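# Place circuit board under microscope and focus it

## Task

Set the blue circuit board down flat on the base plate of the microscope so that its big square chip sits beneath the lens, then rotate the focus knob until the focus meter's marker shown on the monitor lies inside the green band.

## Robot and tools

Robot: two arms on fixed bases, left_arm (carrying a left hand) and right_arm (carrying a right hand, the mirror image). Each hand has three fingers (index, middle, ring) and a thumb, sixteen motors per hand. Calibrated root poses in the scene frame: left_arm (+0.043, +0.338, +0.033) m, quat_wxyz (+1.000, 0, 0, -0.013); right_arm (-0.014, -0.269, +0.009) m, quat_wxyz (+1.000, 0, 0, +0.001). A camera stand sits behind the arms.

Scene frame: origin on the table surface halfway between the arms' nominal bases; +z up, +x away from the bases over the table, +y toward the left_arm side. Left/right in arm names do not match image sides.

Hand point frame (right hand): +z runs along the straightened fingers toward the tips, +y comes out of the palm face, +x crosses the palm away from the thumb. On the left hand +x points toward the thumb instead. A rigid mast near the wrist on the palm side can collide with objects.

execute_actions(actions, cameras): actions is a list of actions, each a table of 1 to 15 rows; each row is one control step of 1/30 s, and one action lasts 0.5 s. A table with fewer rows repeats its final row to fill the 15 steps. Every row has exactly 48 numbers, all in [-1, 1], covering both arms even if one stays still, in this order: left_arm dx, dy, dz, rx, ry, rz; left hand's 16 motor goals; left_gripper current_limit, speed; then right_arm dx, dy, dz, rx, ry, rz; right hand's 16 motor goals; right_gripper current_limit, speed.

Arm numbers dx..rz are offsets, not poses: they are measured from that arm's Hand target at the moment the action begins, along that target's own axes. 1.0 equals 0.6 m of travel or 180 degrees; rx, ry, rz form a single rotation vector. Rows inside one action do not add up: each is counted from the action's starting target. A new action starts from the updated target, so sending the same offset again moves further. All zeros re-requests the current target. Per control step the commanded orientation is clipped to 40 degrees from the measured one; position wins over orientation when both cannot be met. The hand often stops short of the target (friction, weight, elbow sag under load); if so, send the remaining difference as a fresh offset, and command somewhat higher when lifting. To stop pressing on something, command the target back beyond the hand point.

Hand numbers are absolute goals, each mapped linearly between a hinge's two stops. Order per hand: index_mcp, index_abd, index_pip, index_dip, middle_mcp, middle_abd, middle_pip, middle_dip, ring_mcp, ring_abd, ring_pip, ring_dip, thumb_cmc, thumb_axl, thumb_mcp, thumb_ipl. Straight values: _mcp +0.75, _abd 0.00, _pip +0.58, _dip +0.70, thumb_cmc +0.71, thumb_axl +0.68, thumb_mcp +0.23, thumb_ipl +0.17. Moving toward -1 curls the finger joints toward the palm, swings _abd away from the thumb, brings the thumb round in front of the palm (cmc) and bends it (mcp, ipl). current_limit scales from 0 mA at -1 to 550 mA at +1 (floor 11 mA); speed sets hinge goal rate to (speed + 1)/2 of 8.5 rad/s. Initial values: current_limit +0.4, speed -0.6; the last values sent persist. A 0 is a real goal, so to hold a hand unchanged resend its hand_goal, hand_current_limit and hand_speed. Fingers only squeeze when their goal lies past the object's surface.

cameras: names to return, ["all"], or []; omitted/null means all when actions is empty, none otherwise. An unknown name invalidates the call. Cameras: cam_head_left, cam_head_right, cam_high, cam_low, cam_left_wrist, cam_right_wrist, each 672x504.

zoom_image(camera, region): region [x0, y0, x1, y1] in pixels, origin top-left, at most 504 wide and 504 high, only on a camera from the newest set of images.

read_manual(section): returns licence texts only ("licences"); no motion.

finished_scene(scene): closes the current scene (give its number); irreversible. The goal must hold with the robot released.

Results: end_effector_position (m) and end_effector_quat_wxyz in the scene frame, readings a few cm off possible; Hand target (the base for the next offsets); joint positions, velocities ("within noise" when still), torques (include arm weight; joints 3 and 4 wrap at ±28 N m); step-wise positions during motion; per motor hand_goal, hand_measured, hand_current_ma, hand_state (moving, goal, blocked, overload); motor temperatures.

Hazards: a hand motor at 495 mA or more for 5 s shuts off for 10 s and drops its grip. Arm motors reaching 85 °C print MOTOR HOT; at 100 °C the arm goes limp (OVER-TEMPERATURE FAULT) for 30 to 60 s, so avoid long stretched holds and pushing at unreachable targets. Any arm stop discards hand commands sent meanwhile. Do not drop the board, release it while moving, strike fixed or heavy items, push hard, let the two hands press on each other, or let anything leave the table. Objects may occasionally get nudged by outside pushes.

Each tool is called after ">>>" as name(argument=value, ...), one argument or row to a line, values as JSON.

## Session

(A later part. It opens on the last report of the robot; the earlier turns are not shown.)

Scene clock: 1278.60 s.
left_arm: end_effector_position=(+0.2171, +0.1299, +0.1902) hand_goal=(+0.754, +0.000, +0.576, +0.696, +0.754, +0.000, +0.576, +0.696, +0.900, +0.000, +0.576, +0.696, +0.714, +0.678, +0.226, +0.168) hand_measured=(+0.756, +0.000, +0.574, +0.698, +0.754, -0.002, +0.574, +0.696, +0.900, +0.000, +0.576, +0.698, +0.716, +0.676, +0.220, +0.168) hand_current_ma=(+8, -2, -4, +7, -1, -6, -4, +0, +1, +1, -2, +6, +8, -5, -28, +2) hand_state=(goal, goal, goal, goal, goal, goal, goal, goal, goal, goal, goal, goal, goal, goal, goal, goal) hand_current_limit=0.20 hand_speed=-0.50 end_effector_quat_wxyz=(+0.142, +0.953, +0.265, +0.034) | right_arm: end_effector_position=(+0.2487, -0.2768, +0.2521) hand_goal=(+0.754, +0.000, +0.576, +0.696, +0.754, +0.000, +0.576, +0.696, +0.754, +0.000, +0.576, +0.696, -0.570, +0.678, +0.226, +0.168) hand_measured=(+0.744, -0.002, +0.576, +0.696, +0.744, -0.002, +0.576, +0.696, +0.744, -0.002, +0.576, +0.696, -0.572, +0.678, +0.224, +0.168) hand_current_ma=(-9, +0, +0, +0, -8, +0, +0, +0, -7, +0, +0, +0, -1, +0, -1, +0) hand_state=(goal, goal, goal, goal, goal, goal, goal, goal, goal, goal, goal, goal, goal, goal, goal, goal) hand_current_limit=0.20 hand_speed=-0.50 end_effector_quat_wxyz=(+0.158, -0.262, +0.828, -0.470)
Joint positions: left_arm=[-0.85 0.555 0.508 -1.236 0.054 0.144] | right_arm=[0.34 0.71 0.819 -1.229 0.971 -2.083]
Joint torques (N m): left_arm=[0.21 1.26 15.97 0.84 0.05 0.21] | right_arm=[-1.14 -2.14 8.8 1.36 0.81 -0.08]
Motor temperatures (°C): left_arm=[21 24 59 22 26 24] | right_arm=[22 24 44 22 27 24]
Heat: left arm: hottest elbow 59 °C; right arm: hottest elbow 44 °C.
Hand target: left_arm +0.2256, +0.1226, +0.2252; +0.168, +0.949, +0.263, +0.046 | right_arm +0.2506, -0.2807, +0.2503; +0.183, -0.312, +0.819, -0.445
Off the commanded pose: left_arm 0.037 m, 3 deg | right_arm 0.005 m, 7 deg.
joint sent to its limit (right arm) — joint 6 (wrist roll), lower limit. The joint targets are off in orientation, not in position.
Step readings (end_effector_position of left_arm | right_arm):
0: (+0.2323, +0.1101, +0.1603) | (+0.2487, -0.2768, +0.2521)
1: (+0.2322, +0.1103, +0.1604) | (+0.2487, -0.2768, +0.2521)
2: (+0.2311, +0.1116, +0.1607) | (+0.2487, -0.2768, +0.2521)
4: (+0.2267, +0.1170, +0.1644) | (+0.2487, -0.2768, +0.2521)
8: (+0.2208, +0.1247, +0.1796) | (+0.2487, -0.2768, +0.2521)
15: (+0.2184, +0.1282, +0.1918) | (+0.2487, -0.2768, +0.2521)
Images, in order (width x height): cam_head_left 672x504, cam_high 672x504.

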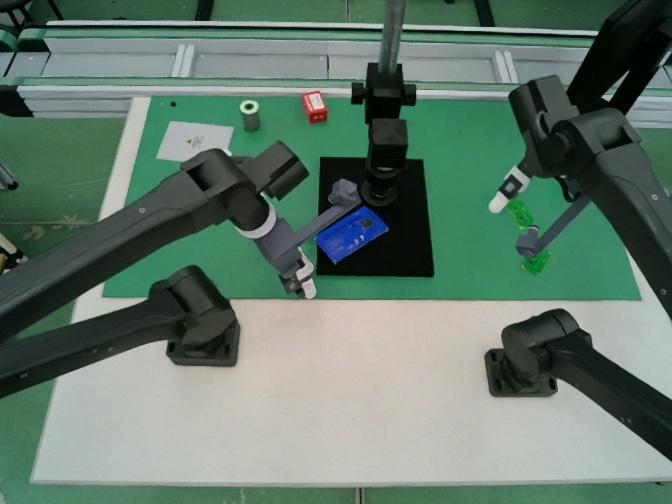

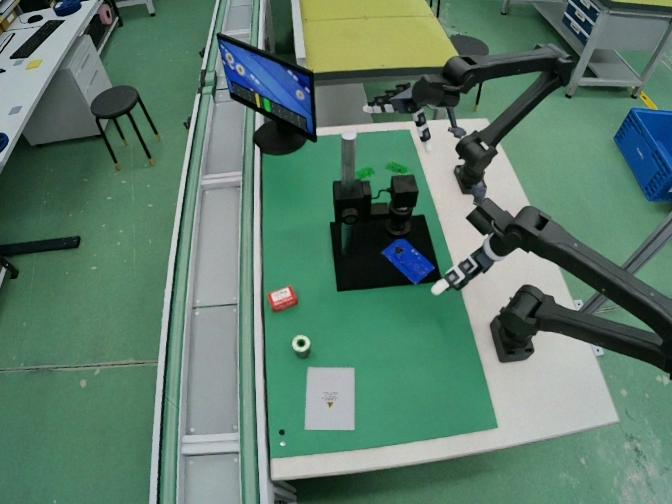

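>>> zoom_image(
  camera="cam_high",
  region=[360, 200, 480, 320],
)

>>> zoom_image(
  camera="cam_head_left",
  region=[260, 170, 420, 310],
)

Scaled by 4.200.

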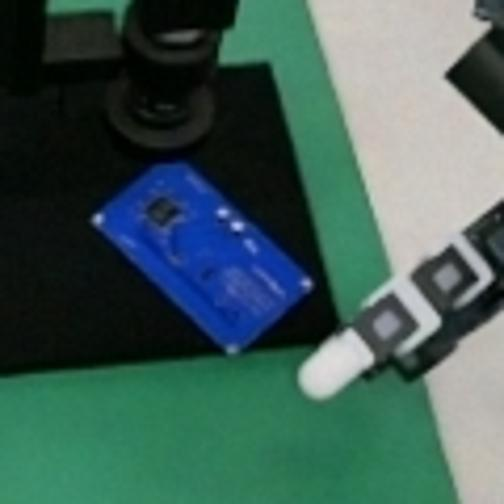

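Scaled by 3.150.

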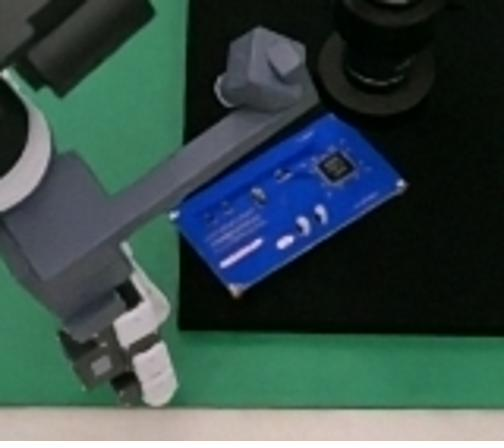

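>>> execute_actions(
  actions=[
    [[0,0,0,0,0,0,1,0,0.576,0.696,1,0,0.576,0.696,0.9,0,0.576,0.696,0.714,0.678,0.226,0.168,0.3,-0.5,0,0,0,0,0,0,0.754,0,0.576,0.696,0.754,0,0.576,0.696,0.754,0,0.576,0.696,-0.571,0.678,0.226,0.168,0.2,-0.5]],
    [[0.0013,0.080,0.038,0,0,0,1,0,0.576,0.696,1,0,0.576,0.696,0.9,0,0.576,0.696,0.714,0.678,0.226,0.168,0.3,-0.5,0,0,0,0,0,0,0.754,0,0.576,0.696,0.754,0,0.576,0.696,0.754,0,0.576,0.696,-0.571,0.678,0.226,0.168,0.2,-0.5]],
  ],
  cameras=["cam_head_left","cam_high"],
)

>>> zoom_image(
  camera="cam_high",
  region=[360, 200, 480, 320],
)

Scene clock: 1324.63 s.
left_arm: end_effector_position=(+0.2403, +0.0968, +0.1860) hand_goal=(+1.000, +0.000, +0.576, +0.696, +1.000, +0.000, +0.576, +0.696, +0.900, +0.000, +0.576, +0.696, +0.714, +0.678, +0.226, +0.168) hand_measured=(+0.998, +0.000, +0.574, +0.698, +0.998, -0.002, +0.574, +0.696, +0.900, +0.000, +0.576, +0.698, +0.716, +0.676, +0.220, +0.168) hand_current_ma=(-9, -2, -4, +7, -9, -6, -4, +0, +1, +1, -2, +6, +8, -5, -28, +2) hand_state=(goal, goal, goal, goal, goal, goal, goal, goal, goal, goal, goal, goal, goal, goal, goal, goal) hand_current_limit=0.30 hand_speed=-0.50 end_effector_quat_wxyz=(+0.136, +0.954, +0.265, +0.033) | right_arm: end_effector_position=(+0.2487, -0.2768, +0.2521) hand_goal=(+0.754, +0.000, +0.576, +0.696, +0.754, +0.000, +0.576, +0.696, +0.754, +0.000, +0.576, +0.696, -0.570, +0.678, +0.226, +0.168) hand_measured=(+0.744, -0.002, +0.576, +0.696, +0.744, -0.002, +0.576, +0.696, +0.744, -0.002, +0.576, +0.696, -0.572, +0.678, +0.224, +0.168) hand_current_ma=(-9, +0, +0, +0, -8, +0, +0, +0, -7, +0, +0, +0, -1, +0, -1, +0) hand_state=(goal, goal, goal, goal, goal, goal, goal, goal, goal, goal, goal, goal, goal, goal, goal, goal) hand_current_limit=0.20 hand_speed=-0.50 end_effector_quat_wxyz=(+0.158, -0.262, +0.828, -0.470)
Joint positions: left_arm=[-0.87 0.726 0.554 -1.122 0.047 0.128] | right_arm=[0.34 0.71 0.819 -1.229 0.971 -2.083]
Joint torques (N m): left_arm=[-1.44 0.73 15.94 2.11 -0.12 0.08] | right_arm=[-1.32 -1.9 8.88 1.4 0.81 -0.08]
Motor temperatures (°C): left_arm=[21 24 67 22 25 24] | right_arm=[22 24 44 22 27 24]
Heat: left arm: hottest elbow 67 °C; right arm: hottest elbow 44 °C.
Hand target: left_arm +0.2533, +0.0776, +0.2201; +0.168, +0.949, +0.263, +0.046 | right_arm +0.2506, -0.2807, +0.2503; +0.183, -0.312, +0.819, -0.445
Off the commanded pose: left_arm 0.041 m, 4 deg | right_arm 0.005 m, 7 deg.
joint sent to its limit (right arm) — joint 6 (wrist roll), lower limit. The joint targets are off in orientation, not in position.
Step readings (end_effector_position of left_arm | right_arm):
0: (+0.2171, +0.1299, +0.1902) | (+0.2487, -0.2768, +0.2521)
1: (+0.2171, +0.1299, +0.1902) | (+0.2487, -0.2768, +0.2521)
2: (+0.2170, +0.1298, +0.1903) | (+0.2487, -0.2768, +0.2521)
4: (+0.2170, +0.1298, +0.1904) | (+0.2487, -0.2768, +0.2521)
8: (+0.2166, +0.1303, +0.1901) | (+0.2487, -0.2768, +0.2521)
15: (+0.2167, +0.1304, +0.1902) | (+0.2487, -0.2768, +0.2521)
16: (+0.2167, +0.1304, +0.1901) | (+0.2487, -0.2768, +0.2521)
17: (+0.2172, +0.1298, +0.1901) | (+0.2487, -0.2768, +0.2521)
19: (+0.2215, +0.1238, +0.1895) | (+0.2487, -0.2768, +0.2521)
23: (+0.2328, +0.1066, +0.1878) | (+0.2487, -0.2768, +0.2521)
30: (+0.2393, +0.0977, +0.1861) | (+0.2487, -0.2768, +0.2521)
Images, in order (width x height): cam_head_left 672x504, cam_high 672x504.

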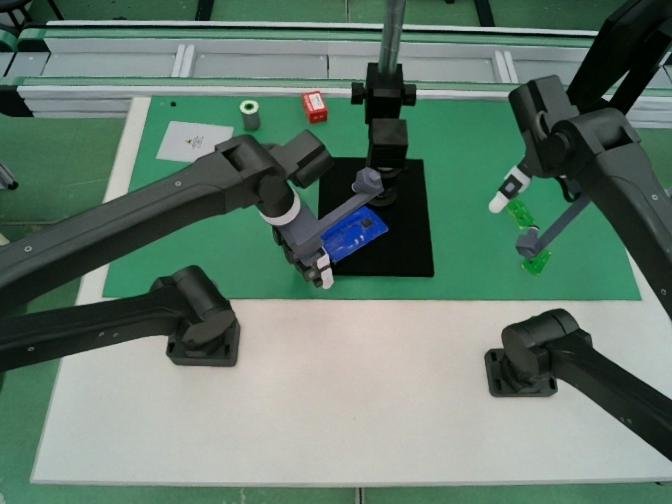

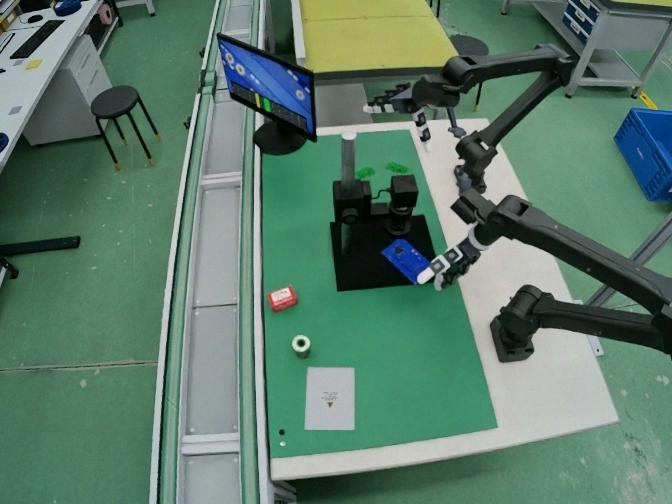

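Scaled by 4.200.

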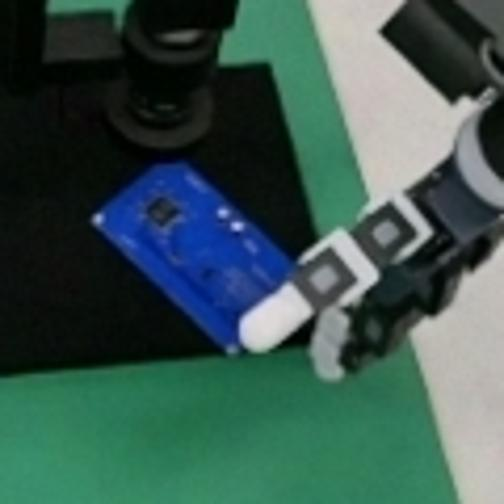

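>>> execute_actions(
  actions=[],
  cameras=["cam_head_left","cam_low","cam_left_wrist"],
)

>>> zoom_image(
  camera="cam_head_left",
  region=[250, 120, 420, 310],
)

Scene clock: 1335.90 s.
left_arm: end_effector_position=(+0.2404, +0.0968, +0.1861) hand_goal=(+1.000, +0.000, +0.576, +0.696, +1.000, +0.000, +0.576, +0.696, +0.900, +0.000, +0.576, +0.696, +0.714, +0.678, +0.226, +0.168) hand_measured=(+0.998, +0.000, +0.574, +0.698, +0.998, -0.002, +0.574, +0.696, +0.900, +0.000, +0.576, +0.698, +0.716, +0.676, +0.220, +0.168) hand_current_ma=(-9, -2, -4, +7, -9, -6, -4, +0, +1, +1, -2, +6, +8, -5, -28, +2) hand_state=(goal, goal, goal, goal, goal, goal, goal, goal, goal, goal, goal, goal, goal, goal, goal, goal) hand_current_limit=0.30 hand_speed=-0.50 end_effector_quat_wxyz=(+0.136, +0.954, +0.265, +0.033) | right_arm: end_effector_position=(+0.2487, -0.2768, +0.2521) hand_goal=(+0.754, +0.000, +0.576, +0.696, +0.754, +0.000, +0.576, +0.696, +0.754, +0.000, +0.576, +0.696, -0.570, +0.678, +0.226, +0.168) hand_measured=(+0.744, -0.002, +0.576, +0.696, +0.744, -0.002, +0.576, +0.696, +0.744, -0.002, +0.576, +0.696, -0.572, +0.678, +0.224, +0.168) hand_current_ma=(-9, +0, +0, +0, -8, +0, +0, +0, -7, +0, +0, +0, -1, +0, -1, +0) hand_state=(goal, goal, goal, goal, goal, goal, goal, goal, goal, goal, goal, goal, goal, goal, goal, goal) hand_current_limit=0.20 hand_speed=-0.50 end_effector_quat_wxyz=(+0.158, -0.262, +0.828, -0.470)
Joint positions: left_arm=[-0.87 0.726 0.554 -1.122 0.047 0.128] | right_arm=[0.34 0.71 0.819 -1.229 0.971 -2.083]
Joint velocities: within noise
Joint torques (N m): left_arm=[-1.38 0.67 15.91 1.98 -0.12 0.03] | right_arm=[-1.32 -2.02 8.84 1.43 0.82 -0.08]
Motor temperatures (°C): left_arm=[21 24 65 22 25 24] | right_arm=[22 24 44 22 27 24]
Heat: left arm: hottest elbow 65 °C; right arm: hottest elbow 44 °C.
Hand target: left_arm +0.2534, +0.0776, +0.2202; +0.168, +0.949, +0.263, +0.046 | right_arm +0.2506, -0.2807, +0.2503; +0.183, -0.312, +0.819, -0.445
Off the commanded pose: left_arm 0.041 m, 4 deg | right_arm 0.005 m, 7 deg.
Images, in order (width x height): cam_head_left 672x504, cam_low 672x504, cam_left_wrist 672x504.

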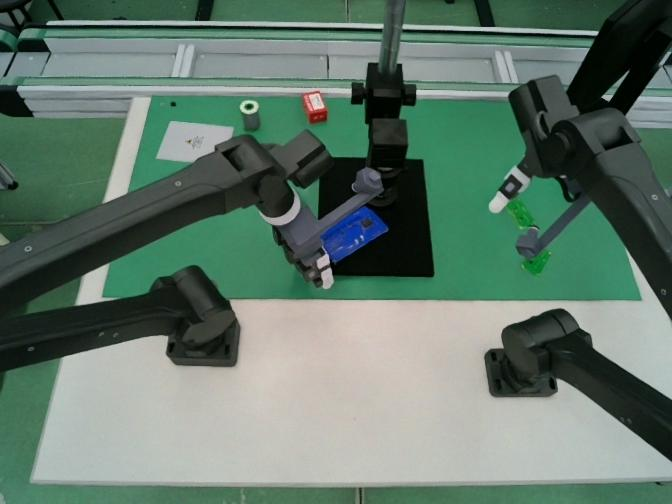

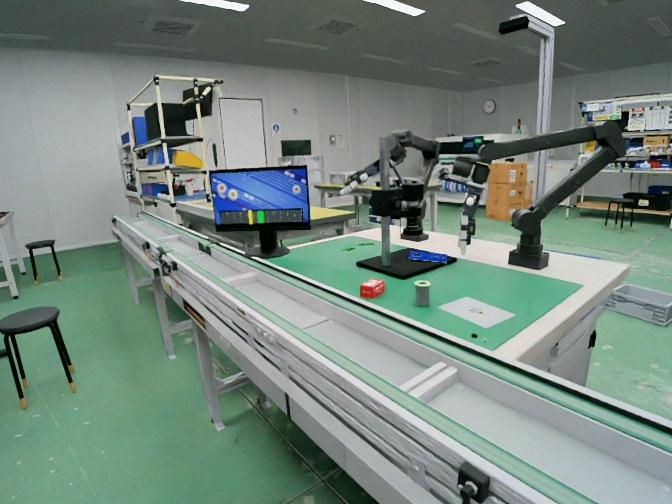

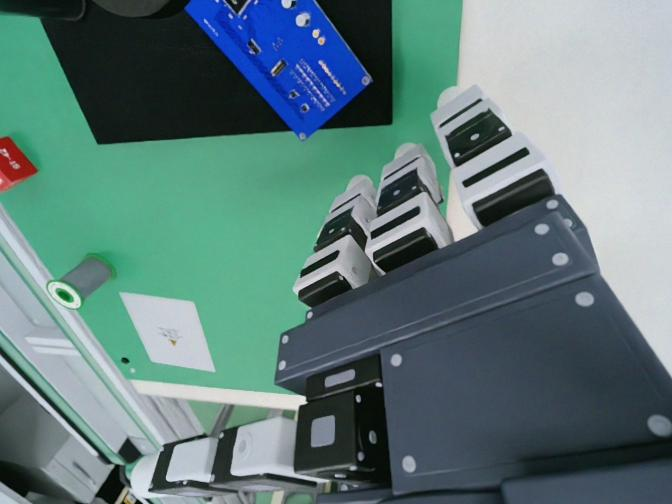

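Scaled by 2.653.

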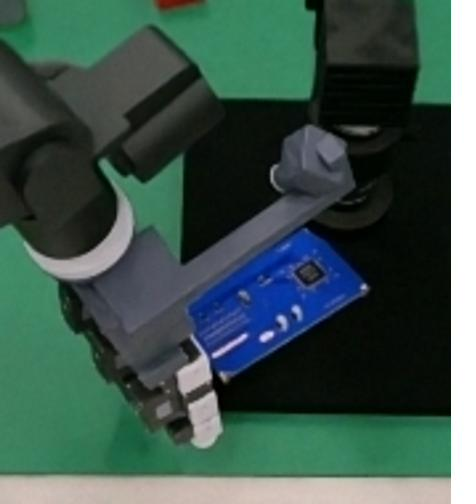

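>>> execute_actions(
  actions=[
    [[0.0028,0.031,0.0362,0,0,0,1,0,0.576,0.696,1,0,0.576,0.696,0.9,0,0.576,0.696,0.714,0.678,0.226,0.168,0.3,-0.5,0,0,0,0,0,0,0.754,0,0.576,0.696,0.754,0,0.576,0.696,0.754,0,0.576,0.696,-0.571,0.678,0.226,0.168,0.2,-0.5]],
  ],
  cameras=["cam_high","cam_left_wrist"],
)

>>> zoom_image(
  camera="cam_left_wrist",
  region=[200, 0, 500, 220],
)

Scene clock: 1347.70 s.
left_arm: end_effector_position=(+0.2539, +0.0778, +0.1737) hand_goal=(+1.000, +0.000, +0.576, +0.696, +1.000, +0.000, +0.576, +0.696, +0.900, +0.000, +0.576, +0.696, +0.714, +0.678, +0.226, +0.168) hand_measured=(+0.998, +0.000, +0.574, +0.698, +0.998, -0.002, +0.574, +0.696, +0.900, +0.000, +0.576, +0.698, +0.716, +0.676, +0.220, +0.168) hand_current_ma=(-9, -2, -4, +7, -9, -6, -4, +0, +1, +1, -2, +6, +8, -5, -28, +2) hand_state=(goal, goal, goal, goal, goal, goal, goal, goal, goal, goal, goal, goal, goal, goal, goal, goal) hand_current_limit=0.30 hand_speed=-0.50 end_effector_quat_wxyz=(+0.137, +0.954, +0.265, +0.033) | right_arm: end_effector_position=(+0.2487, -0.2768, +0.2521) hand_goal=(+0.754, +0.000, +0.576, +0.696, +0.754, +0.000, +0.576, +0.696, +0.754, +0.000, +0.576, +0.696, -0.570, +0.678, +0.226, +0.168) hand_measured=(+0.744, -0.002, +0.576, +0.696, +0.744, -0.002, +0.576, +0.696, +0.744, -0.002, +0.576, +0.696, -0.572, +0.678, +0.224, +0.168) hand_current_ma=(-9, +0, +0, +0, -8, +0, +0, +0, -7, +0, +0, +0, -1, +0, -1, +0) hand_state=(goal, goal, goal, goal, goal, goal, goal, goal, goal, goal, goal, goal, goal, goal, goal, goal) hand_current_limit=0.20 hand_speed=-0.50 end_effector_quat_wxyz=(+0.158, -0.262, +0.828, -0.470)
Joint positions: left_arm=[-0.876 0.823 0.559 -1.028 0.045 0.121] | right_arm=[0.34 0.71 0.819 -1.229 0.971 -2.083]
Joint torques (N m): left_arm=[-1.32 -0.32 15.69 1.88 -0.12 0.03] | right_arm=[-1.38 -1.9 8.84 1.4 0.8 -0.08]
Motor temperatures (°C): left_arm=[21 24 64 22 25 24] | right_arm=[22 24 44 22 27 24]
Heat: left arm: hottest elbow 64 °C; right arm: hottest elbow 44 °C.
Hand target: left_arm +0.2677, +0.0570, +0.2062; +0.168, +0.949, +0.263, +0.046 | right_arm +0.2506, -0.2807, +0.2503; +0.183, -0.312, +0.819, -0.445
Off the commanded pose: left_arm 0.041 m, 4 deg | right_arm 0.005 m, 7 deg.
joint sent to its limit (right arm) — joint 6 (wrist roll), lower limit. The joint targets are off in orientation, not in position.
Step readings (end_effector_position of left_arm | right_arm):
0: (+0.2404, +0.0968, +0.1861) | (+0.2487, -0.2768, +0.2521)
1: (+0.2405, +0.0966, +0.1861) | (+0.2487, -0.2768, +0.2521)
2: (+0.2414, +0.0956, +0.1858) | (+0.2487, -0.2768, +0.2521)
4: (+0.2450, +0.0907, +0.1841) | (+0.2487, -0.2768, +0.2521)
8: (+0.2508, +0.0817, +0.1764) | (+0.2487, -0.2768, +0.2521)
15: (+0.2535, +0.0783, +0.1733) | (+0.2487, -0.2768, +0.2521)
Images, in order (width x height): cam_high 672x504, cam_left_wrist 672x504.

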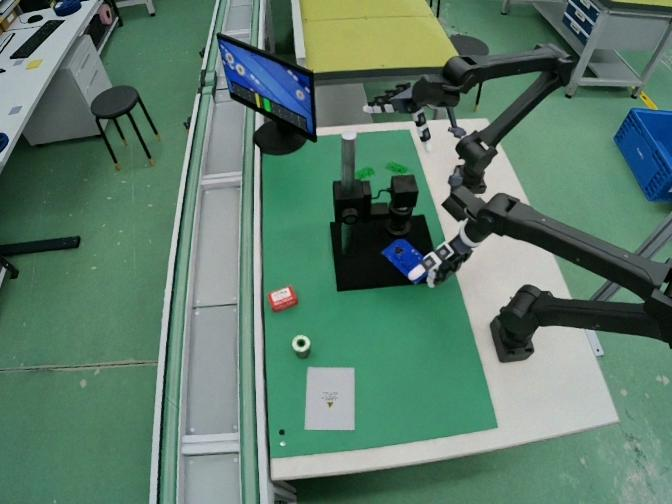

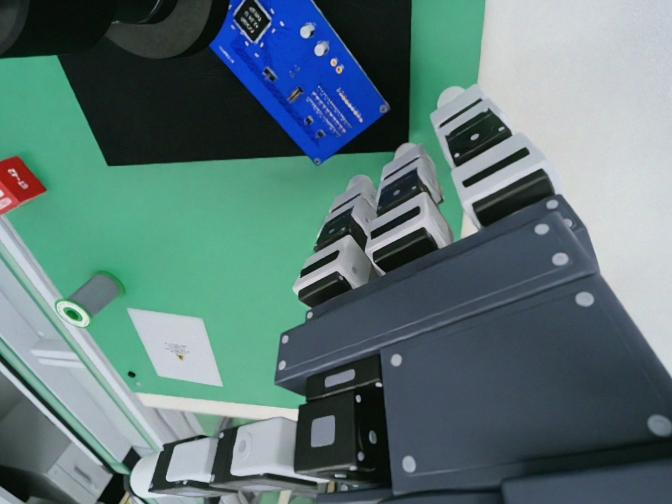

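Scaled by 1.680.

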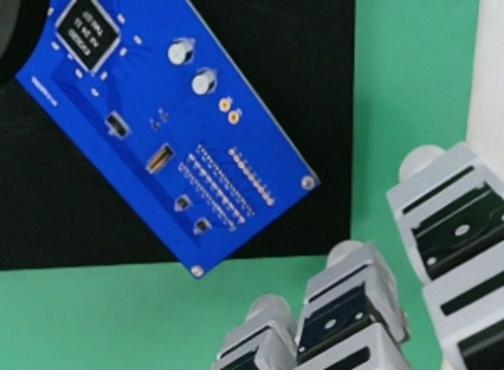

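>>> execute_actions(
  actions=[
    [[0.0205,0.0294,0.016,0,0,0,1,0,0.576,0.696,1,0,0.576,0.696,0.9,0,0.576,0.696,0.714,0.678,0.226,0.168,0.3,-0.5,0,0,0,0,0,0,0.754,0,0.576,0.696,0.754,0,0.576,0.696,0.754,0,0.576,0.696,-0.571,0.678,0.226,0.168,0.2,-0.5]],
  ],
  cameras=["cam_left_wrist"],
)

>>> zoom_image(
  camera="cam_left_wrist",
  region=[200, 0, 500, 220],
)

Scene clock: 1360.93 s.
left_arm: end_effector_position=(+0.2702, +0.0647, +0.1720) hand_goal=(+1.000, +0.000, +0.576, +0.696, +1.000, +0.000, +0.576, +0.696, +0.900, +0.000, +0.576, +0.696, +0.714, +0.678, +0.226, +0.168) hand_measured=(+0.998, +0.000, +0.574, +0.698, +0.998, -0.002, +0.574, +0.696, +0.900, +0.000, +0.576, +0.698, +0.716, +0.676, +0.220, +0.168) hand_current_ma=(-9, -2, -4, +7, -9, -6, -4, +0, +1, +1, -2, +6, +8, -5, -28, +2) hand_state=(goal, goal, goal, goal, goal, goal, goal, goal, goal, goal, goal, goal, goal, goal, goal, goal) hand_current_limit=0.30 hand_speed=-0.50 end_effector_quat_wxyz=(+0.138, +0.953, +0.266, +0.032) | right_arm: end_effector_position=(+0.2487, -0.2768, +0.2521) hand_goal=(+0.754, +0.000, +0.576, +0.696, +0.754, +0.000, +0.576, +0.696, +0.754, +0.000, +0.576, +0.696, -0.570, +0.678, +0.226, +0.168) hand_measured=(+0.744, -0.002, +0.576, +0.696, +0.744, -0.002, +0.576, +0.696, +0.744, -0.002, +0.576, +0.696, -0.572, +0.678, +0.224, +0.168) hand_current_ma=(-9, +0, +0, +0, -8, +0, +0, +0, -7, +0, +0, +0, -1, +0, -1, +0) hand_state=(goal, goal, goal, goal, goal, goal, goal, goal, goal, goal, goal, goal, goal, goal, goal, goal) hand_current_limit=0.20 hand_speed=-0.50 end_effector_quat_wxyz=(+0.158, -0.262, +0.828, -0.470)
Joint positions: left_arm=[-0.855 0.899 0.589 -0.982 0.053 0.138] | right_arm=[0.34 0.71 0.819 -1.229 0.971 -2.083]
Joint torques (N m): left_arm=[0.15 -1.14 15.47 1.85 0.03 0.24] | right_arm=[-1.38 -1.96 8.83 1.37 0.81 -0.08]
Motor temperatures (°C): left_arm=[21 24 65 22 25 24] | right_arm=[22 24 44 22 27 24]
Heat: left arm: hottest elbow 65 °C; right arm: hottest elbow 44 °C.
Hand target: left_arm +0.2884, +0.0464, +0.2031; +0.168, +0.949, +0.263, +0.046 | right_arm +0.2506, -0.2807, +0.2503; +0.183, -0.312, +0.819, -0.445
Off the commanded pose: left_arm 0.041 m, 4 deg | right_arm 0.005 m, 7 deg.
joint sent to its limit (right arm) — joint 6 (wrist roll), lower limit. The joint targets are off in orientation, not in position.
Step readings (end_effector_position of left_arm | right_arm):
0: (+0.2539, +0.0778, +0.1737) | (+0.2487, -0.2768, +0.2521)
1: (+0.2539, +0.0778, +0.1737) | (+0.2487, -0.2768, +0.2521)
2: (+0.2545, +0.0772, +0.1736) | (+0.2487, -0.2768, +0.2521)
4: (+0.2577, +0.0742, +0.1730) | (+0.2487, -0.2768, +0.2521)
8: (+0.2664, +0.0680, +0.1720) | (+0.2487, -0.2768, +0.2521)
15: (+0.2702, +0.0651, +0.1724) | (+0.2487, -0.2768, +0.2521)
Images, in order (width x height): cam_left_wrist 672x504.

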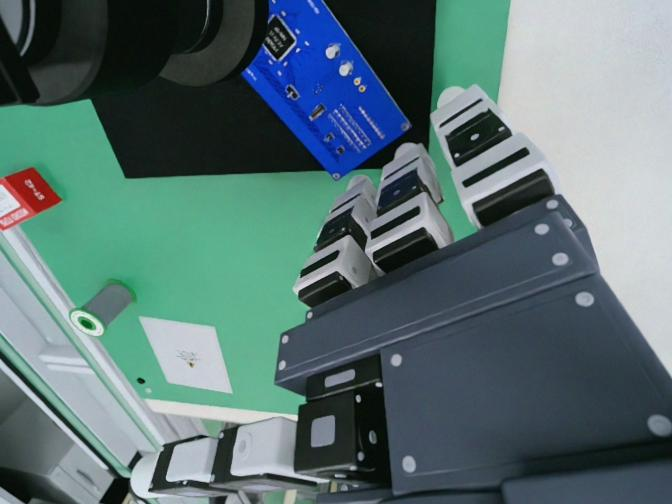

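Scaled by 1.680.

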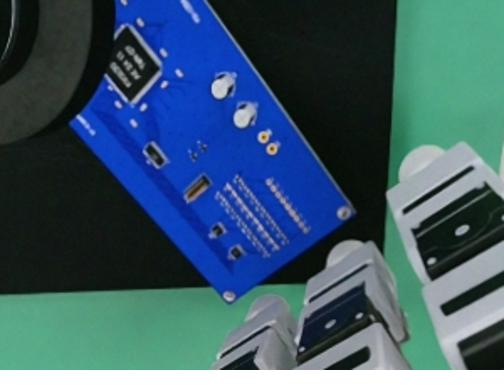

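>>> execute_actions(
  actions=[
    [[0.0022,0.0278,0.0207,0,0,0,1,0,0.576,0.696,1,0,0.576,0.696,0.9,0,0.576,0.696,0.714,0.678,0.226,0.168,0.3,-0.5,0,0,0,0,0,0,0.754,0,0.576,0.696,0.754,0,0.576,0.696,0.754,0,0.576,0.696,-0.571,0.678,0.226,0.168,0.2,-0.5]],
  ],
  cameras=["cam_left_wrist","cam_high"],
)

>>> zoom_image(
  camera="cam_left_wrist",
  region=[200, 0, 500, 220],
)

Scene clock: 1369.73 s.
left_arm: end_effector_position=(+0.2827, +0.0495, +0.1698) hand_goal=(+1.000, +0.000, +0.576, +0.696, +1.000, +0.000, +0.576, +0.696, +0.900, +0.000, +0.576, +0.696, +0.714, +0.678, +0.226, +0.168) hand_measured=(+0.998, +0.000, +0.574, +0.698, +1.000, -0.002, +0.582, +0.700, +0.900, +0.000, +0.576, +0.698, +0.716, +0.676, +0.220, +0.168) hand_current_ma=(-9, -2, -4, +7, +1, -6, +23, +11, +1, +1, -2, +6, +8, -5, -28, +2) hand_state=(goal, goal, goal, goal, goal, goal, goal, goal, goal, goal, goal, goal, goal, goal, goal, goal) hand_current_limit=0.30 hand_speed=-0.50 end_effector_quat_wxyz=(+0.140, +0.953, +0.266, +0.033) | right_arm: end_effector_position=(+0.2487, -0.2768, +0.2521) hand_goal=(+0.754, +0.000, +0.576, +0.696, +0.754, +0.000, +0.576, +0.696, +0.754, +0.000, +0.576, +0.696, -0.570, +0.678, +0.226, +0.168) hand_measured=(+0.744, -0.002, +0.576, +0.696, +0.744, -0.002, +0.576, +0.696, +0.744, -0.002, +0.576, +0.696, -0.572, +0.678, +0.224, +0.168) hand_current_ma=(-9, +0, +0, +0, -8, +0, +0, +0, -7, +0, +0, +0, -1, +0, -1, +0) hand_state=(goal, goal, goal, goal, goal, goal, goal, goal, goal, goal, goal, goal, goal, goal, goal, goal) hand_current_limit=0.20 hand_speed=-0.50 end_effector_quat_wxyz=(+0.158, -0.262, +0.828, -0.470)
Joint positions: left_arm=[-0.855 0.968 0.618 -0.937 0.053 0.139] | right_arm=[0.34 0.71 0.819 -1.229 0.971 -2.083]
Joint torques (N m): left_arm=[-0.26 -1.32 14.97 2.06 -0.02 0.18] | right_arm=[-1.2 -2.02 8.85 1.35 0.82 -0.08]
Motor temperatures (°C): left_arm=[21 24 68 22 25 24] | right_arm=[22 24 44 22 27 24]
Heat: left arm: hottest elbow 68 °C; right arm: hottest elbow 44 °C.
Hand target: left_arm +0.2998, +0.0300, +0.1971; +0.168, +0.949, +0.263, +0.046 | right_arm +0.2506, -0.2807, +0.2503; +0.183, -0.312, +0.819, -0.445
Off the commanded pose: left_arm 0.038 m, 4 deg | right_arm 0.005 m, 7 deg.
joint sent to its limit (right arm) — joint 6 (wrist roll), lower limit. The joint targets are off in orientation, not in position.
Step readings (end_effector_position of left_arm | right_arm):
0: (+0.2702, +0.0647, +0.1720) | (+0.2487, -0.2768, +0.2521)
1: (+0.2703, +0.0645, +0.1720) | (+0.2487, -0.2768, +0.2521)
2: (+0.2708, +0.0639, +0.1719) | (+0.2487, -0.2768, +0.2521)
4: (+0.2735, +0.0607, +0.1705) | (+0.2487, -0.2768, +0.2521)
8: (+0.2797, +0.0531, +0.1694) | (+0.2487, -0.2768, +0.2521)
15: (+0.2826, +0.0497, +0.1699) | (+0.2487, -0.2768, +0.2521)
Images, in order (width x height): cam_high 672x504, cam_left_wrist 672x504.

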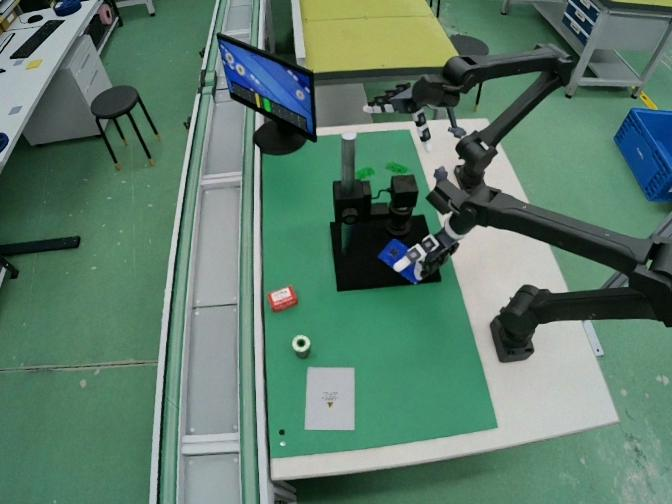

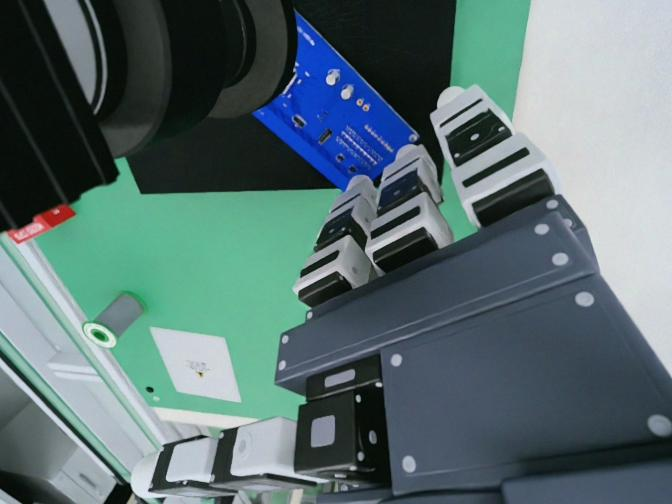

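Scaled by 1.680.

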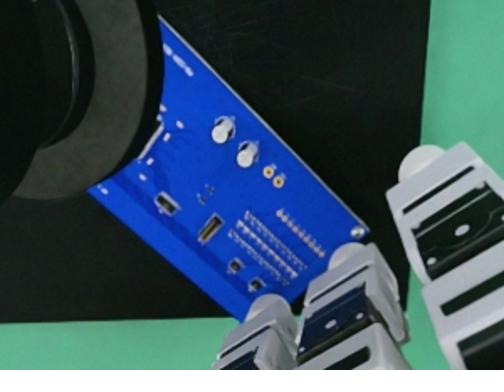

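>>> execute_actions(
  actions=[
    [[0.0016,0.0242,0.0062,0,0,0,1,0,0.576,0.696,1,0,0.576,0.696,0.9,0,0.576,0.696,0.714,0.678,0.226,0.168,0.3,-0.5,0,0,0,0,0,0,0.754,0,0.576,0.696,0.754,0,0.576,0.696,0.754,0,0.576,0.696,-0.571,0.678,0.226,0.168,0.2,-0.5]],
  ],
  cameras=["cam_left_wrist","cam_high"],
)

>>> zoom_image(
  camera="cam_left_wrist",
  region=[200, 0, 500, 220],
)

Scene clock: 1374.47 s.
left_arm: end_effector_position=(+0.2915, +0.0389, +0.1702) hand_goal=(+1.000, +0.000, +0.576, +0.696, +1.000, +0.000, +0.576, +0.696, +0.900, +0.000, +0.576, +0.696, +0.714, +0.678, +0.226, +0.168) hand_measured=(+0.998, +0.000, +0.574, +0.698, +1.000, -0.002, +0.584, +0.700, +0.900, +0.000, +0.576, +0.698, +0.716, +0.676, +0.220, +0.168) hand_current_ma=(-9, -2, -4, +7, +1, -6, +24, +12, +1, +1, -2, +6, +8, -5, -28, +2) hand_state=(goal, goal, goal, goal, goal, goal, goal, goal, goal, goal, goal, goal, goal, goal, goal, goal) hand_current_limit=0.30 hand_speed=-0.50 end_effector_quat_wxyz=(+0.139, +0.953, +0.266, +0.033) | right_arm: end_effector_position=(+0.2487, -0.2768, +0.2521) hand_goal=(+0.754, +0.000, +0.576, +0.696, +0.754, +0.000, +0.576, +0.696, +0.754, +0.000, +0.576, +0.696, -0.570, +0.678, +0.226, +0.168) hand_measured=(+0.744, -0.002, +0.576, +0.696, +0.744, -0.002, +0.576, +0.696, +0.744, -0.002, +0.576, +0.696, -0.572, +0.678, +0.224, +0.168) hand_current_ma=(-9, +0, +0, +0, -8, +0, +0, +0, -7, +0, +0, +0, -1, +0, -1, +0) hand_state=(goal, goal, goal, goal, goal, goal, goal, goal, goal, goal, goal, goal, goal, goal, goal, goal) hand_current_limit=0.20 hand_speed=-0.50 end_effector_quat_wxyz=(+0.158, -0.262, +0.828, -0.470)
Joint positions: left_arm=[-0.855 1.014 0.647 -0.922 0.053 0.139] | right_arm=[0.34 0.71 0.819 -1.229 0.971 -2.083]
Joint torques (N m): left_arm=[-0.73 -2.08 15.15 2.15 -0.08 0.13] | right_arm=[-1.08 -1.9 8.84 1.37 0.81 -0.08]
Motor temperatures (°C): left_arm=[21 24 69 22 25 24] | right_arm=[22 24 44 22 27 24]
Heat: left arm: hottest elbow 69 °C; right arm: hottest elbow 44 °C.
Hand target: left_arm +0.3083, +0.0177, +0.1988; +0.168, +0.949, +0.263, +0.046 | right_arm +0.2506, -0.2807, +0.2503; +0.183, -0.312, +0.819, -0.445
Off the commanded pose: left_arm 0.039 m, 4 deg | right_arm 0.005 m, 7 deg.
joint sent to its limit (right arm) — joint 6 (wrist roll), lower limit. The joint targets are off in orientation, not in position.
Step readings (end_effector_position of left_arm | right_arm):
0: (+0.2827, +0.0495, +0.1698) | (+0.2487, -0.2768, +0.2521)
1: (+0.2828, +0.0494, +0.1700) | (+0.2487, -0.2768, +0.2521)
2: (+0.2831, +0.0490, +0.1699) | (+0.2487, -0.2768, +0.2521)
4: (+0.2849, +0.0468, +0.1700) | (+0.2487, -0.2768, +0.2521)
8: (+0.2898, +0.0409, +0.1702) | (+0.2487, -0.2768, +0.2521)
15: (+0.2915, +0.0389, +0.1702) | (+0.2487, -0.2768, +0.2521)
Images, in order (width x height): cam_high 672x504, cam_left_wrist 672x504.

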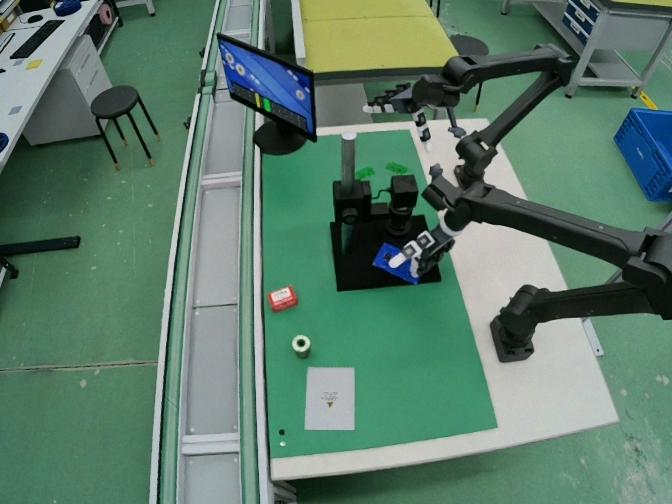

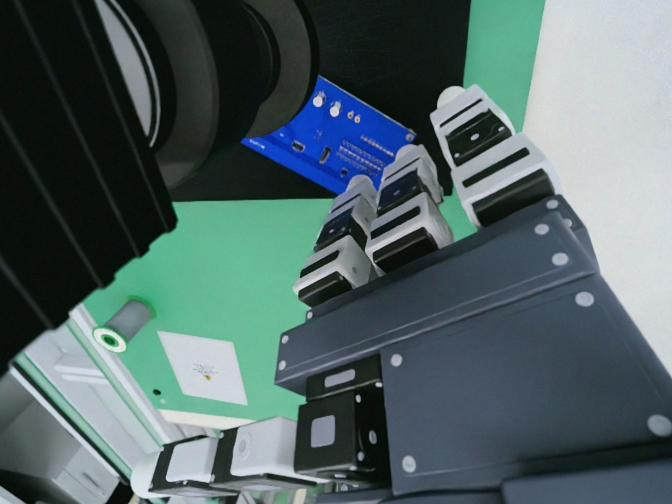

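Scaled by 1.680.

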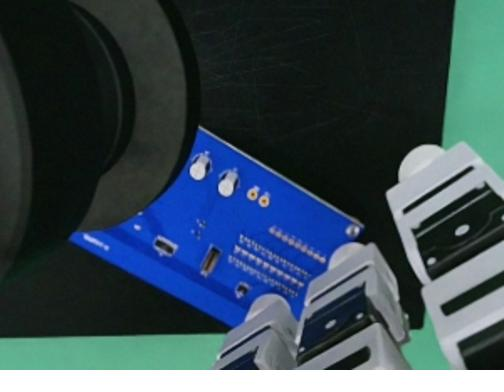

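>>> execute_actions(
  actions=[
    [[-0.0045,-0.055,-0.06,0,0,0,1,0,0.576,0.696,1,0,0.576,0.696,0.9,0,0.576,0.696,0.714,0.678,0.226,0.168,0.3,-0.5,0,0,0,0,0,0,0.754,0,0.576,0.696,0.754,0,0.576,0.696,0.754,0,0.576,0.696,-0.571,0.678,0.226,0.168,0.2,-0.5]],
  ],
  cameras=["cam_head_left","cam_high","cam_left_wrist"],
)

>>> zoom_image(
  camera="cam_high",
  region=[360, 200, 480, 320],
)

>>> zoom_image(
  camera="cam_head_left",
  region=[310, 150, 440, 280],
)

Scene clock: 1380.90 s.
left_arm: end_effector_position=(+0.2766, +0.0579, +0.2052) hand_goal=(+1.000, +0.000, +0.576, +0.696, +1.000, +0.000, +0.576, +0.696, +0.900, +0.000, +0.576, +0.696, +0.714, +0.678, +0.226, +0.168) hand_measured=(+0.998, +0.000, +0.574, +0.698, +1.000, -0.002, +0.578, +0.698, +0.900, +0.000, +0.576, +0.698, +0.716, +0.676, +0.220, +0.168) hand_current_ma=(-9, -2, -4, +7, +0, -6, +6, +9, +1, +1, -2, +6, +8, -5, -28, +2) hand_state=(goal, goal, goal, goal, goal, goal, goal, goal, goal, goal, goal, goal, goal, goal, goal, goal) hand_current_limit=0.30 hand_speed=-0.50 end_effector_quat_wxyz=(+0.159, +0.950, +0.264, +0.041) | right_arm: end_effector_position=(+0.2487, -0.2768, +0.2521) hand_goal=(+0.754, +0.000, +0.576, +0.696, +0.754, +0.000, +0.576, +0.696, +0.754, +0.000, +0.576, +0.696, -0.570, +0.678, +0.226, +0.168) hand_measured=(+0.744, -0.002, +0.576, +0.696, +0.744, -0.002, +0.576, +0.696, +0.744, -0.002, +0.576, +0.696, -0.572, +0.678, +0.224, +0.168) hand_current_ma=(-9, +0, +0, +0, -8, +0, +0, +0, -7, +0, +0, +0, -1, +0, -1, +0) hand_state=(goal, goal, goal, goal, goal, goal, goal, goal, goal, goal, goal, goal, goal, goal, goal, goal) hand_current_limit=0.20 hand_speed=-0.50 end_effector_quat_wxyz=(+0.158, -0.262, +0.828, -0.470)
Joint positions: left_arm=[-0.852 0.873 0.647 -1.02 0.055 0.143] | right_arm=[0.34 0.71 0.819 -1.229 0.971 -2.083]
Joint torques (N m): left_arm=[0.21 -1.67 13.55 0.92 0.05 0.23] | right_arm=[-1.2 -1.9 8.84 1.43 0.81 -0.09]
Motor temperatures (°C): left_arm=[21 24 70 22 25 24] | right_arm=[22 24 44 22 27 24]
Heat: left arm: hottest elbow 70 °C; right arm: hottest elbow 44 °C.
Hand target: left_arm +0.2837, +0.0535, +0.2212; +0.168, +0.949, +0.263, +0.046 | right_arm +0.2506, -0.2807, +0.2503; +0.183, -0.312, +0.819, -0.445
Off the commanded pose: left_arm 0.018 m, 1 deg | right_arm 0.005 m, 7 deg.
joint sent to its limit (right arm) — joint 6 (wrist roll), lower limit. The joint targets are off in orientation, not in position.
Step readings (end_effector_position of left_arm | right_arm):
0: (+0.2915, +0.0389, +0.1702) | (+0.2487, -0.2768, +0.2521)
1: (+0.2915, +0.0389, +0.1702) | (+0.2487, -0.2768, +0.2521)
2: (+0.2912, +0.0392, +0.1710) | (+0.2487, -0.2768, +0.2521)
4: (+0.2882, +0.0428, +0.1764) | (+0.2487, -0.2768, +0.2521)
8: (+0.2815, +0.0510, +0.1984) | (+0.2487, -0.2768, +0.2521)
15: (+0.2772, +0.0573, +0.2058) | (+0.2487, -0.2768, +0.2521)
Images, in order (width x height): cam_head_left 672x504, cam_high 672x504, cam_left_wrist 672x504.

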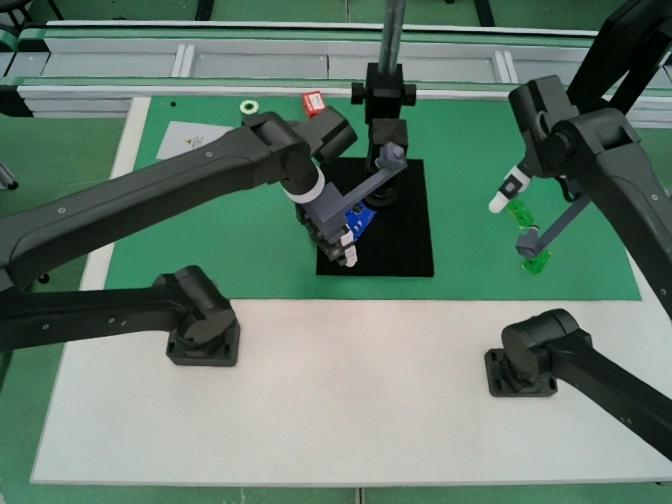

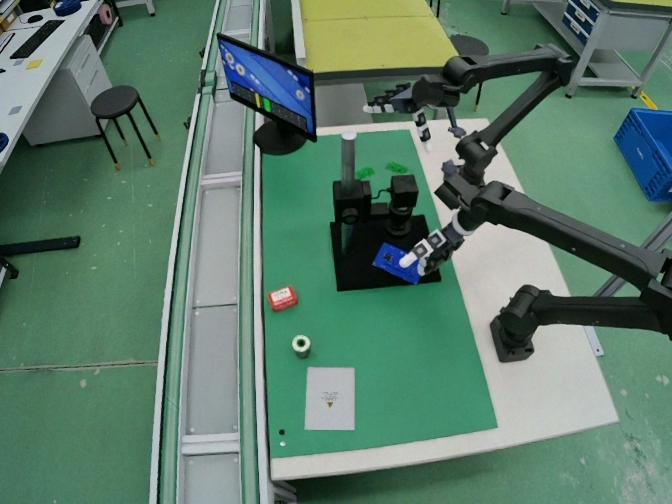

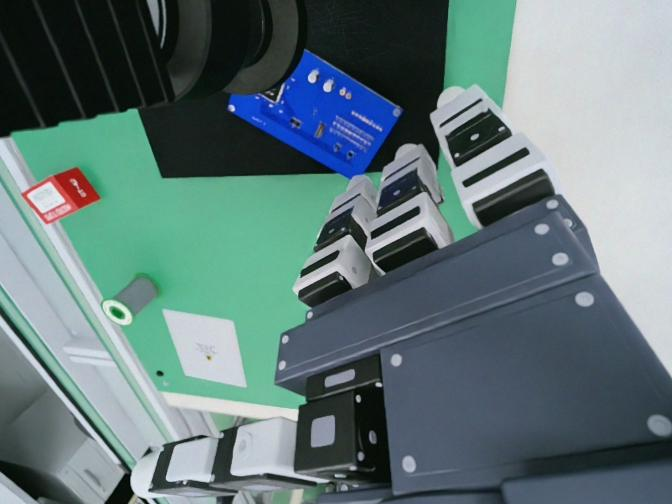

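Scaled by 4.200.

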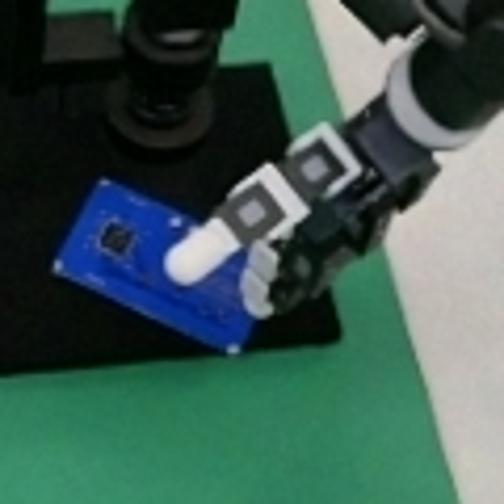

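Scaled by 3.877.

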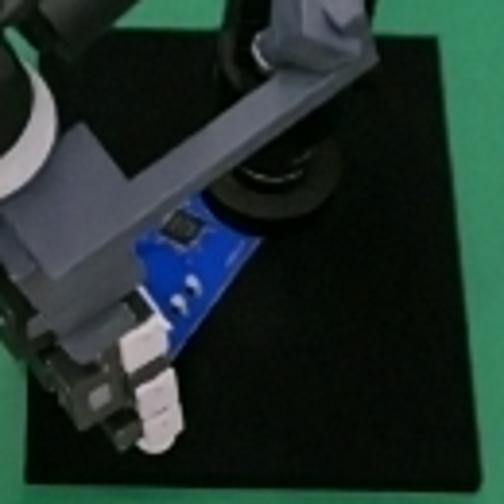

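>>> execute_actions(
  actions=[
    [[0.0132,-0.1038,-0.0812,0,0,0,1,0,0.576,0.696,1,0,0.576,0.696,0.9,0,0.576,0.696,0.714,0.678,-0.67,0.168,0.3,-0.5,0,0,0,0,0,0,0.754,0,0.576,0.696,0.754,0,0.576,0.696,0.754,0,0.576,0.696,-0.571,0.678,0.226,0.168,0.2,-0.5]],
    [[0.0132,-0.1038,-0.0812,0,0,0,0.877,0,0.576,0.696,0.877,0,0.576,0.696,0.9,0,0.576,0.696,0.714,0.678,-0.67,0.168,0.3,-0.5,0,0,0,0,0,0,0.754,0,0.576,0.696,0.754,0,0.576,0.696,0.754,0,0.576,0.696,-0.571,0.678,0.226,0.168,0.2,-0.5]],
    [[0,0,0,0,-0.0627,0.1723,0.877,0,0.576,0.696,0.877,0,0.576,0.696,0.9,0,0.576,0.696,0.714,0.678,-0.67,0.168,0.3,-0.5,0,0,0,0,0,0,0.754,0,0.576,0.696,0.754,0,0.576,0.696,0.754,0,0.576,0.696,-0.571,0.678,0.226,0.168,0.2,-0.5]],
  ],
  cameras=["cam_head_left","cam_high"],
)

>>> zoom_image(
  camera="cam_high",
  region=[360, 200, 480, 320],
)

>>> zoom_image(
  camera="cam_head_left",
  region=[310, 150, 440, 280],
)

Scene clock: 1426.13 s.
left_arm: end_effector_position=(+0.2106, +0.1935, +0.2434) hand_goal=(+0.878, +0.000, +0.576, +0.696, +0.878, +0.000, +0.576, +0.696, +0.900, +0.000, +0.576, +0.696, +0.714, +0.678, -0.670, +0.168) hand_measured=(+0.880, +0.000, +0.574, +0.698, +0.880, -0.002, +0.578, +0.698, +0.900, +0.000, +0.576, +0.698, +0.716, +0.678, -0.660, +0.168) hand_current_ma=(+9, -2, -4, +7, +9, -6, +5, +8, -1, +1, -2, +6, +8, -1, +51, +2) hand_state=(goal, goal, goal, goal, goal, goal, goal, goal, goal, goal, goal, goal, goal, goal, goal, goal) hand_current_limit=0.30 hand_speed=-0.50 end_effector_quat_wxyz=(+0.155, +0.988, +0.014, -0.009) | right_arm: end_effector_position=(+0.2487, -0.2768, +0.2521) hand_goal=(+0.754, +0.000, +0.576, +0.696, +0.754, +0.000, +0.576, +0.696, +0.754, +0.000, +0.576, +0.696, -0.570, +0.678, +0.226, +0.168) hand_measured=(+0.744, -0.002, +0.576, +0.696, +0.744, -0.002, +0.576, +0.696, +0.744, -0.002, +0.576, +0.696, -0.572, +0.678, +0.224, +0.168) hand_current_ma=(-9, +0, +0, +0, -8, +0, +0, +0, -7, +0, +0, +0, -1, +0, -1, +0) hand_state=(goal, goal, goal, goal, goal, goal, goal, goal, goal, goal, goal, goal, goal, goal, goal, goal) hand_current_limit=0.20 hand_speed=-0.50 end_effector_quat_wxyz=(+0.158, -0.262, +0.828, -0.470)
Joint positions: left_arm=[-0.048 0.654 0.677 -1.586 0.311 1.467] | right_arm=[0.34 0.71 0.819 -1.229 0.971 -2.083]
Joint torques (N m): left_arm=[-0.03 1.49 15.23 0.2 0.48 0.19] | right_arm=[-1.32 -2.02 8.83 1.4 0.81 -0.09]
Motor temperatures (°C): left_arm=[21 24 69 22 25 24] | right_arm=[22 24 44 22 27 24]
Heat: left arm: hottest elbow 69 °C; right arm: hottest elbow 44 °C.
Hand target: left_arm +0.2199, +0.1906, +0.2701; +0.174, +0.985, -0.017, -0.003 | right_arm +0.2506, -0.2807, +0.2503; +0.183, -0.312, +0.819, -0.445
Off the commanded pose: left_arm 0.028 m, 4 deg | right_arm 0.005 m, 7 deg.
joint sent to its limit (right arm) — joint 6 (wrist roll), lower limit. The joint targets are off in orientation, not in position.
Step readings (end_effector_position of left_arm | right_arm):
0: (+0.2766, +0.0579, +0.2052) | (+0.2487, -0.2768, +0.2521)
1: (+0.2762, +0.0582, +0.2051) | (+0.2487, -0.2768, +0.2521)
2: (+0.2750, +0.0604, +0.2056) | (+0.2487, -0.2768, +0.2521)
4: (+0.2710, +0.0727, +0.2126) | (+0.2487, -0.2768, +0.2521)
8: (+0.2643, +0.0990, +0.2414) | (+0.2487, -0.2768, +0.2521)
15: (+0.2545, +0.1174, +0.2486) | (+0.2487, -0.2768, +0.2521)
16: (+0.2536, +0.1184, +0.2478) | (+0.2487, -0.2768, +0.2521)
17: (+0.2514, +0.1213, +0.2464) | (+0.2487, -0.2768, +0.2521)
19: (+0.2452, +0.1362, +0.2477) | (+0.2487, -0.2768, +0.2521)
23: (+0.2332, +0.1669, +0.2619) | (+0.2487, -0.2768, +0.2521)
30: (+0.2226, +0.1882, +0.2614) | (+0.2487, -0.2768, +0.2521)
31: (+0.2222, +0.1894, +0.2609) | (+0.2487, -0.2768, +0.2521)
32: (+0.2213, +0.1902, +0.2601) | (+0.2487, -0.2768, +0.2521)
34: (+0.2210, +0.1945, +0.2568) | (+0.2487, -0.2768, +0.2521)
38: (+0.2221, +0.2006, +0.2470) | (+0.2487, -0.2768, +0.2521)
45: (+0.2204, +0.1984, +0.2408) | (+0.2487, -0.2768, +0.2521)
Images, in order (width x height): cam_head_left 672x504, cam_high 672x504.

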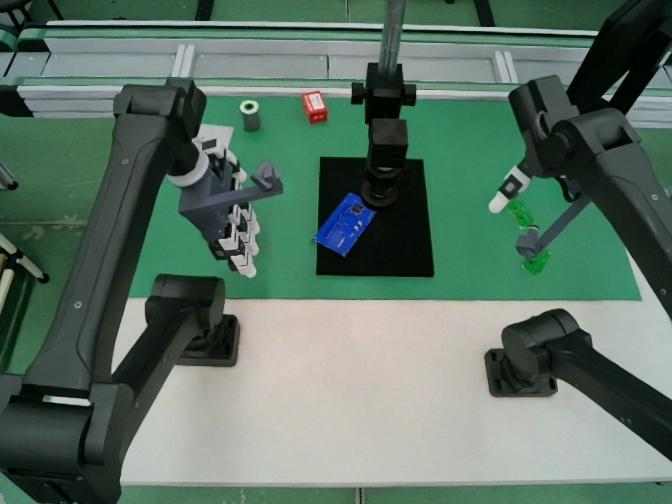

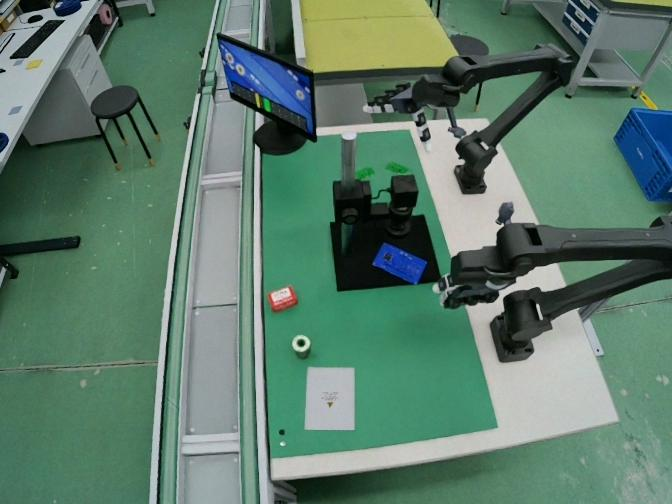

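Scaled by 4.200.

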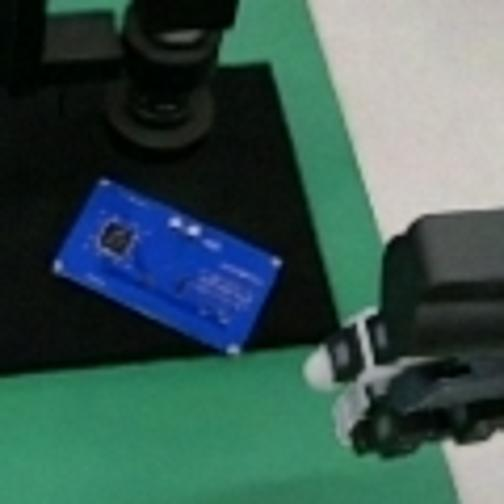

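Scaled by 3.877.

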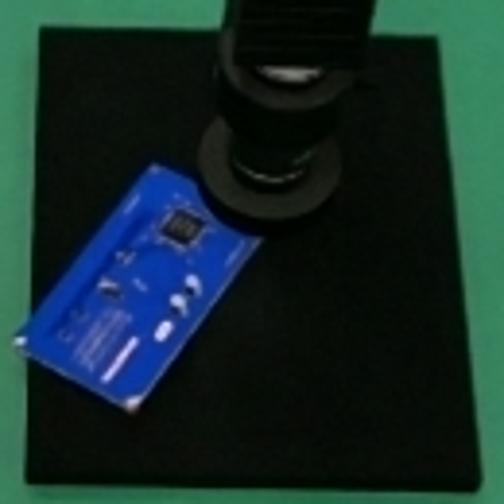

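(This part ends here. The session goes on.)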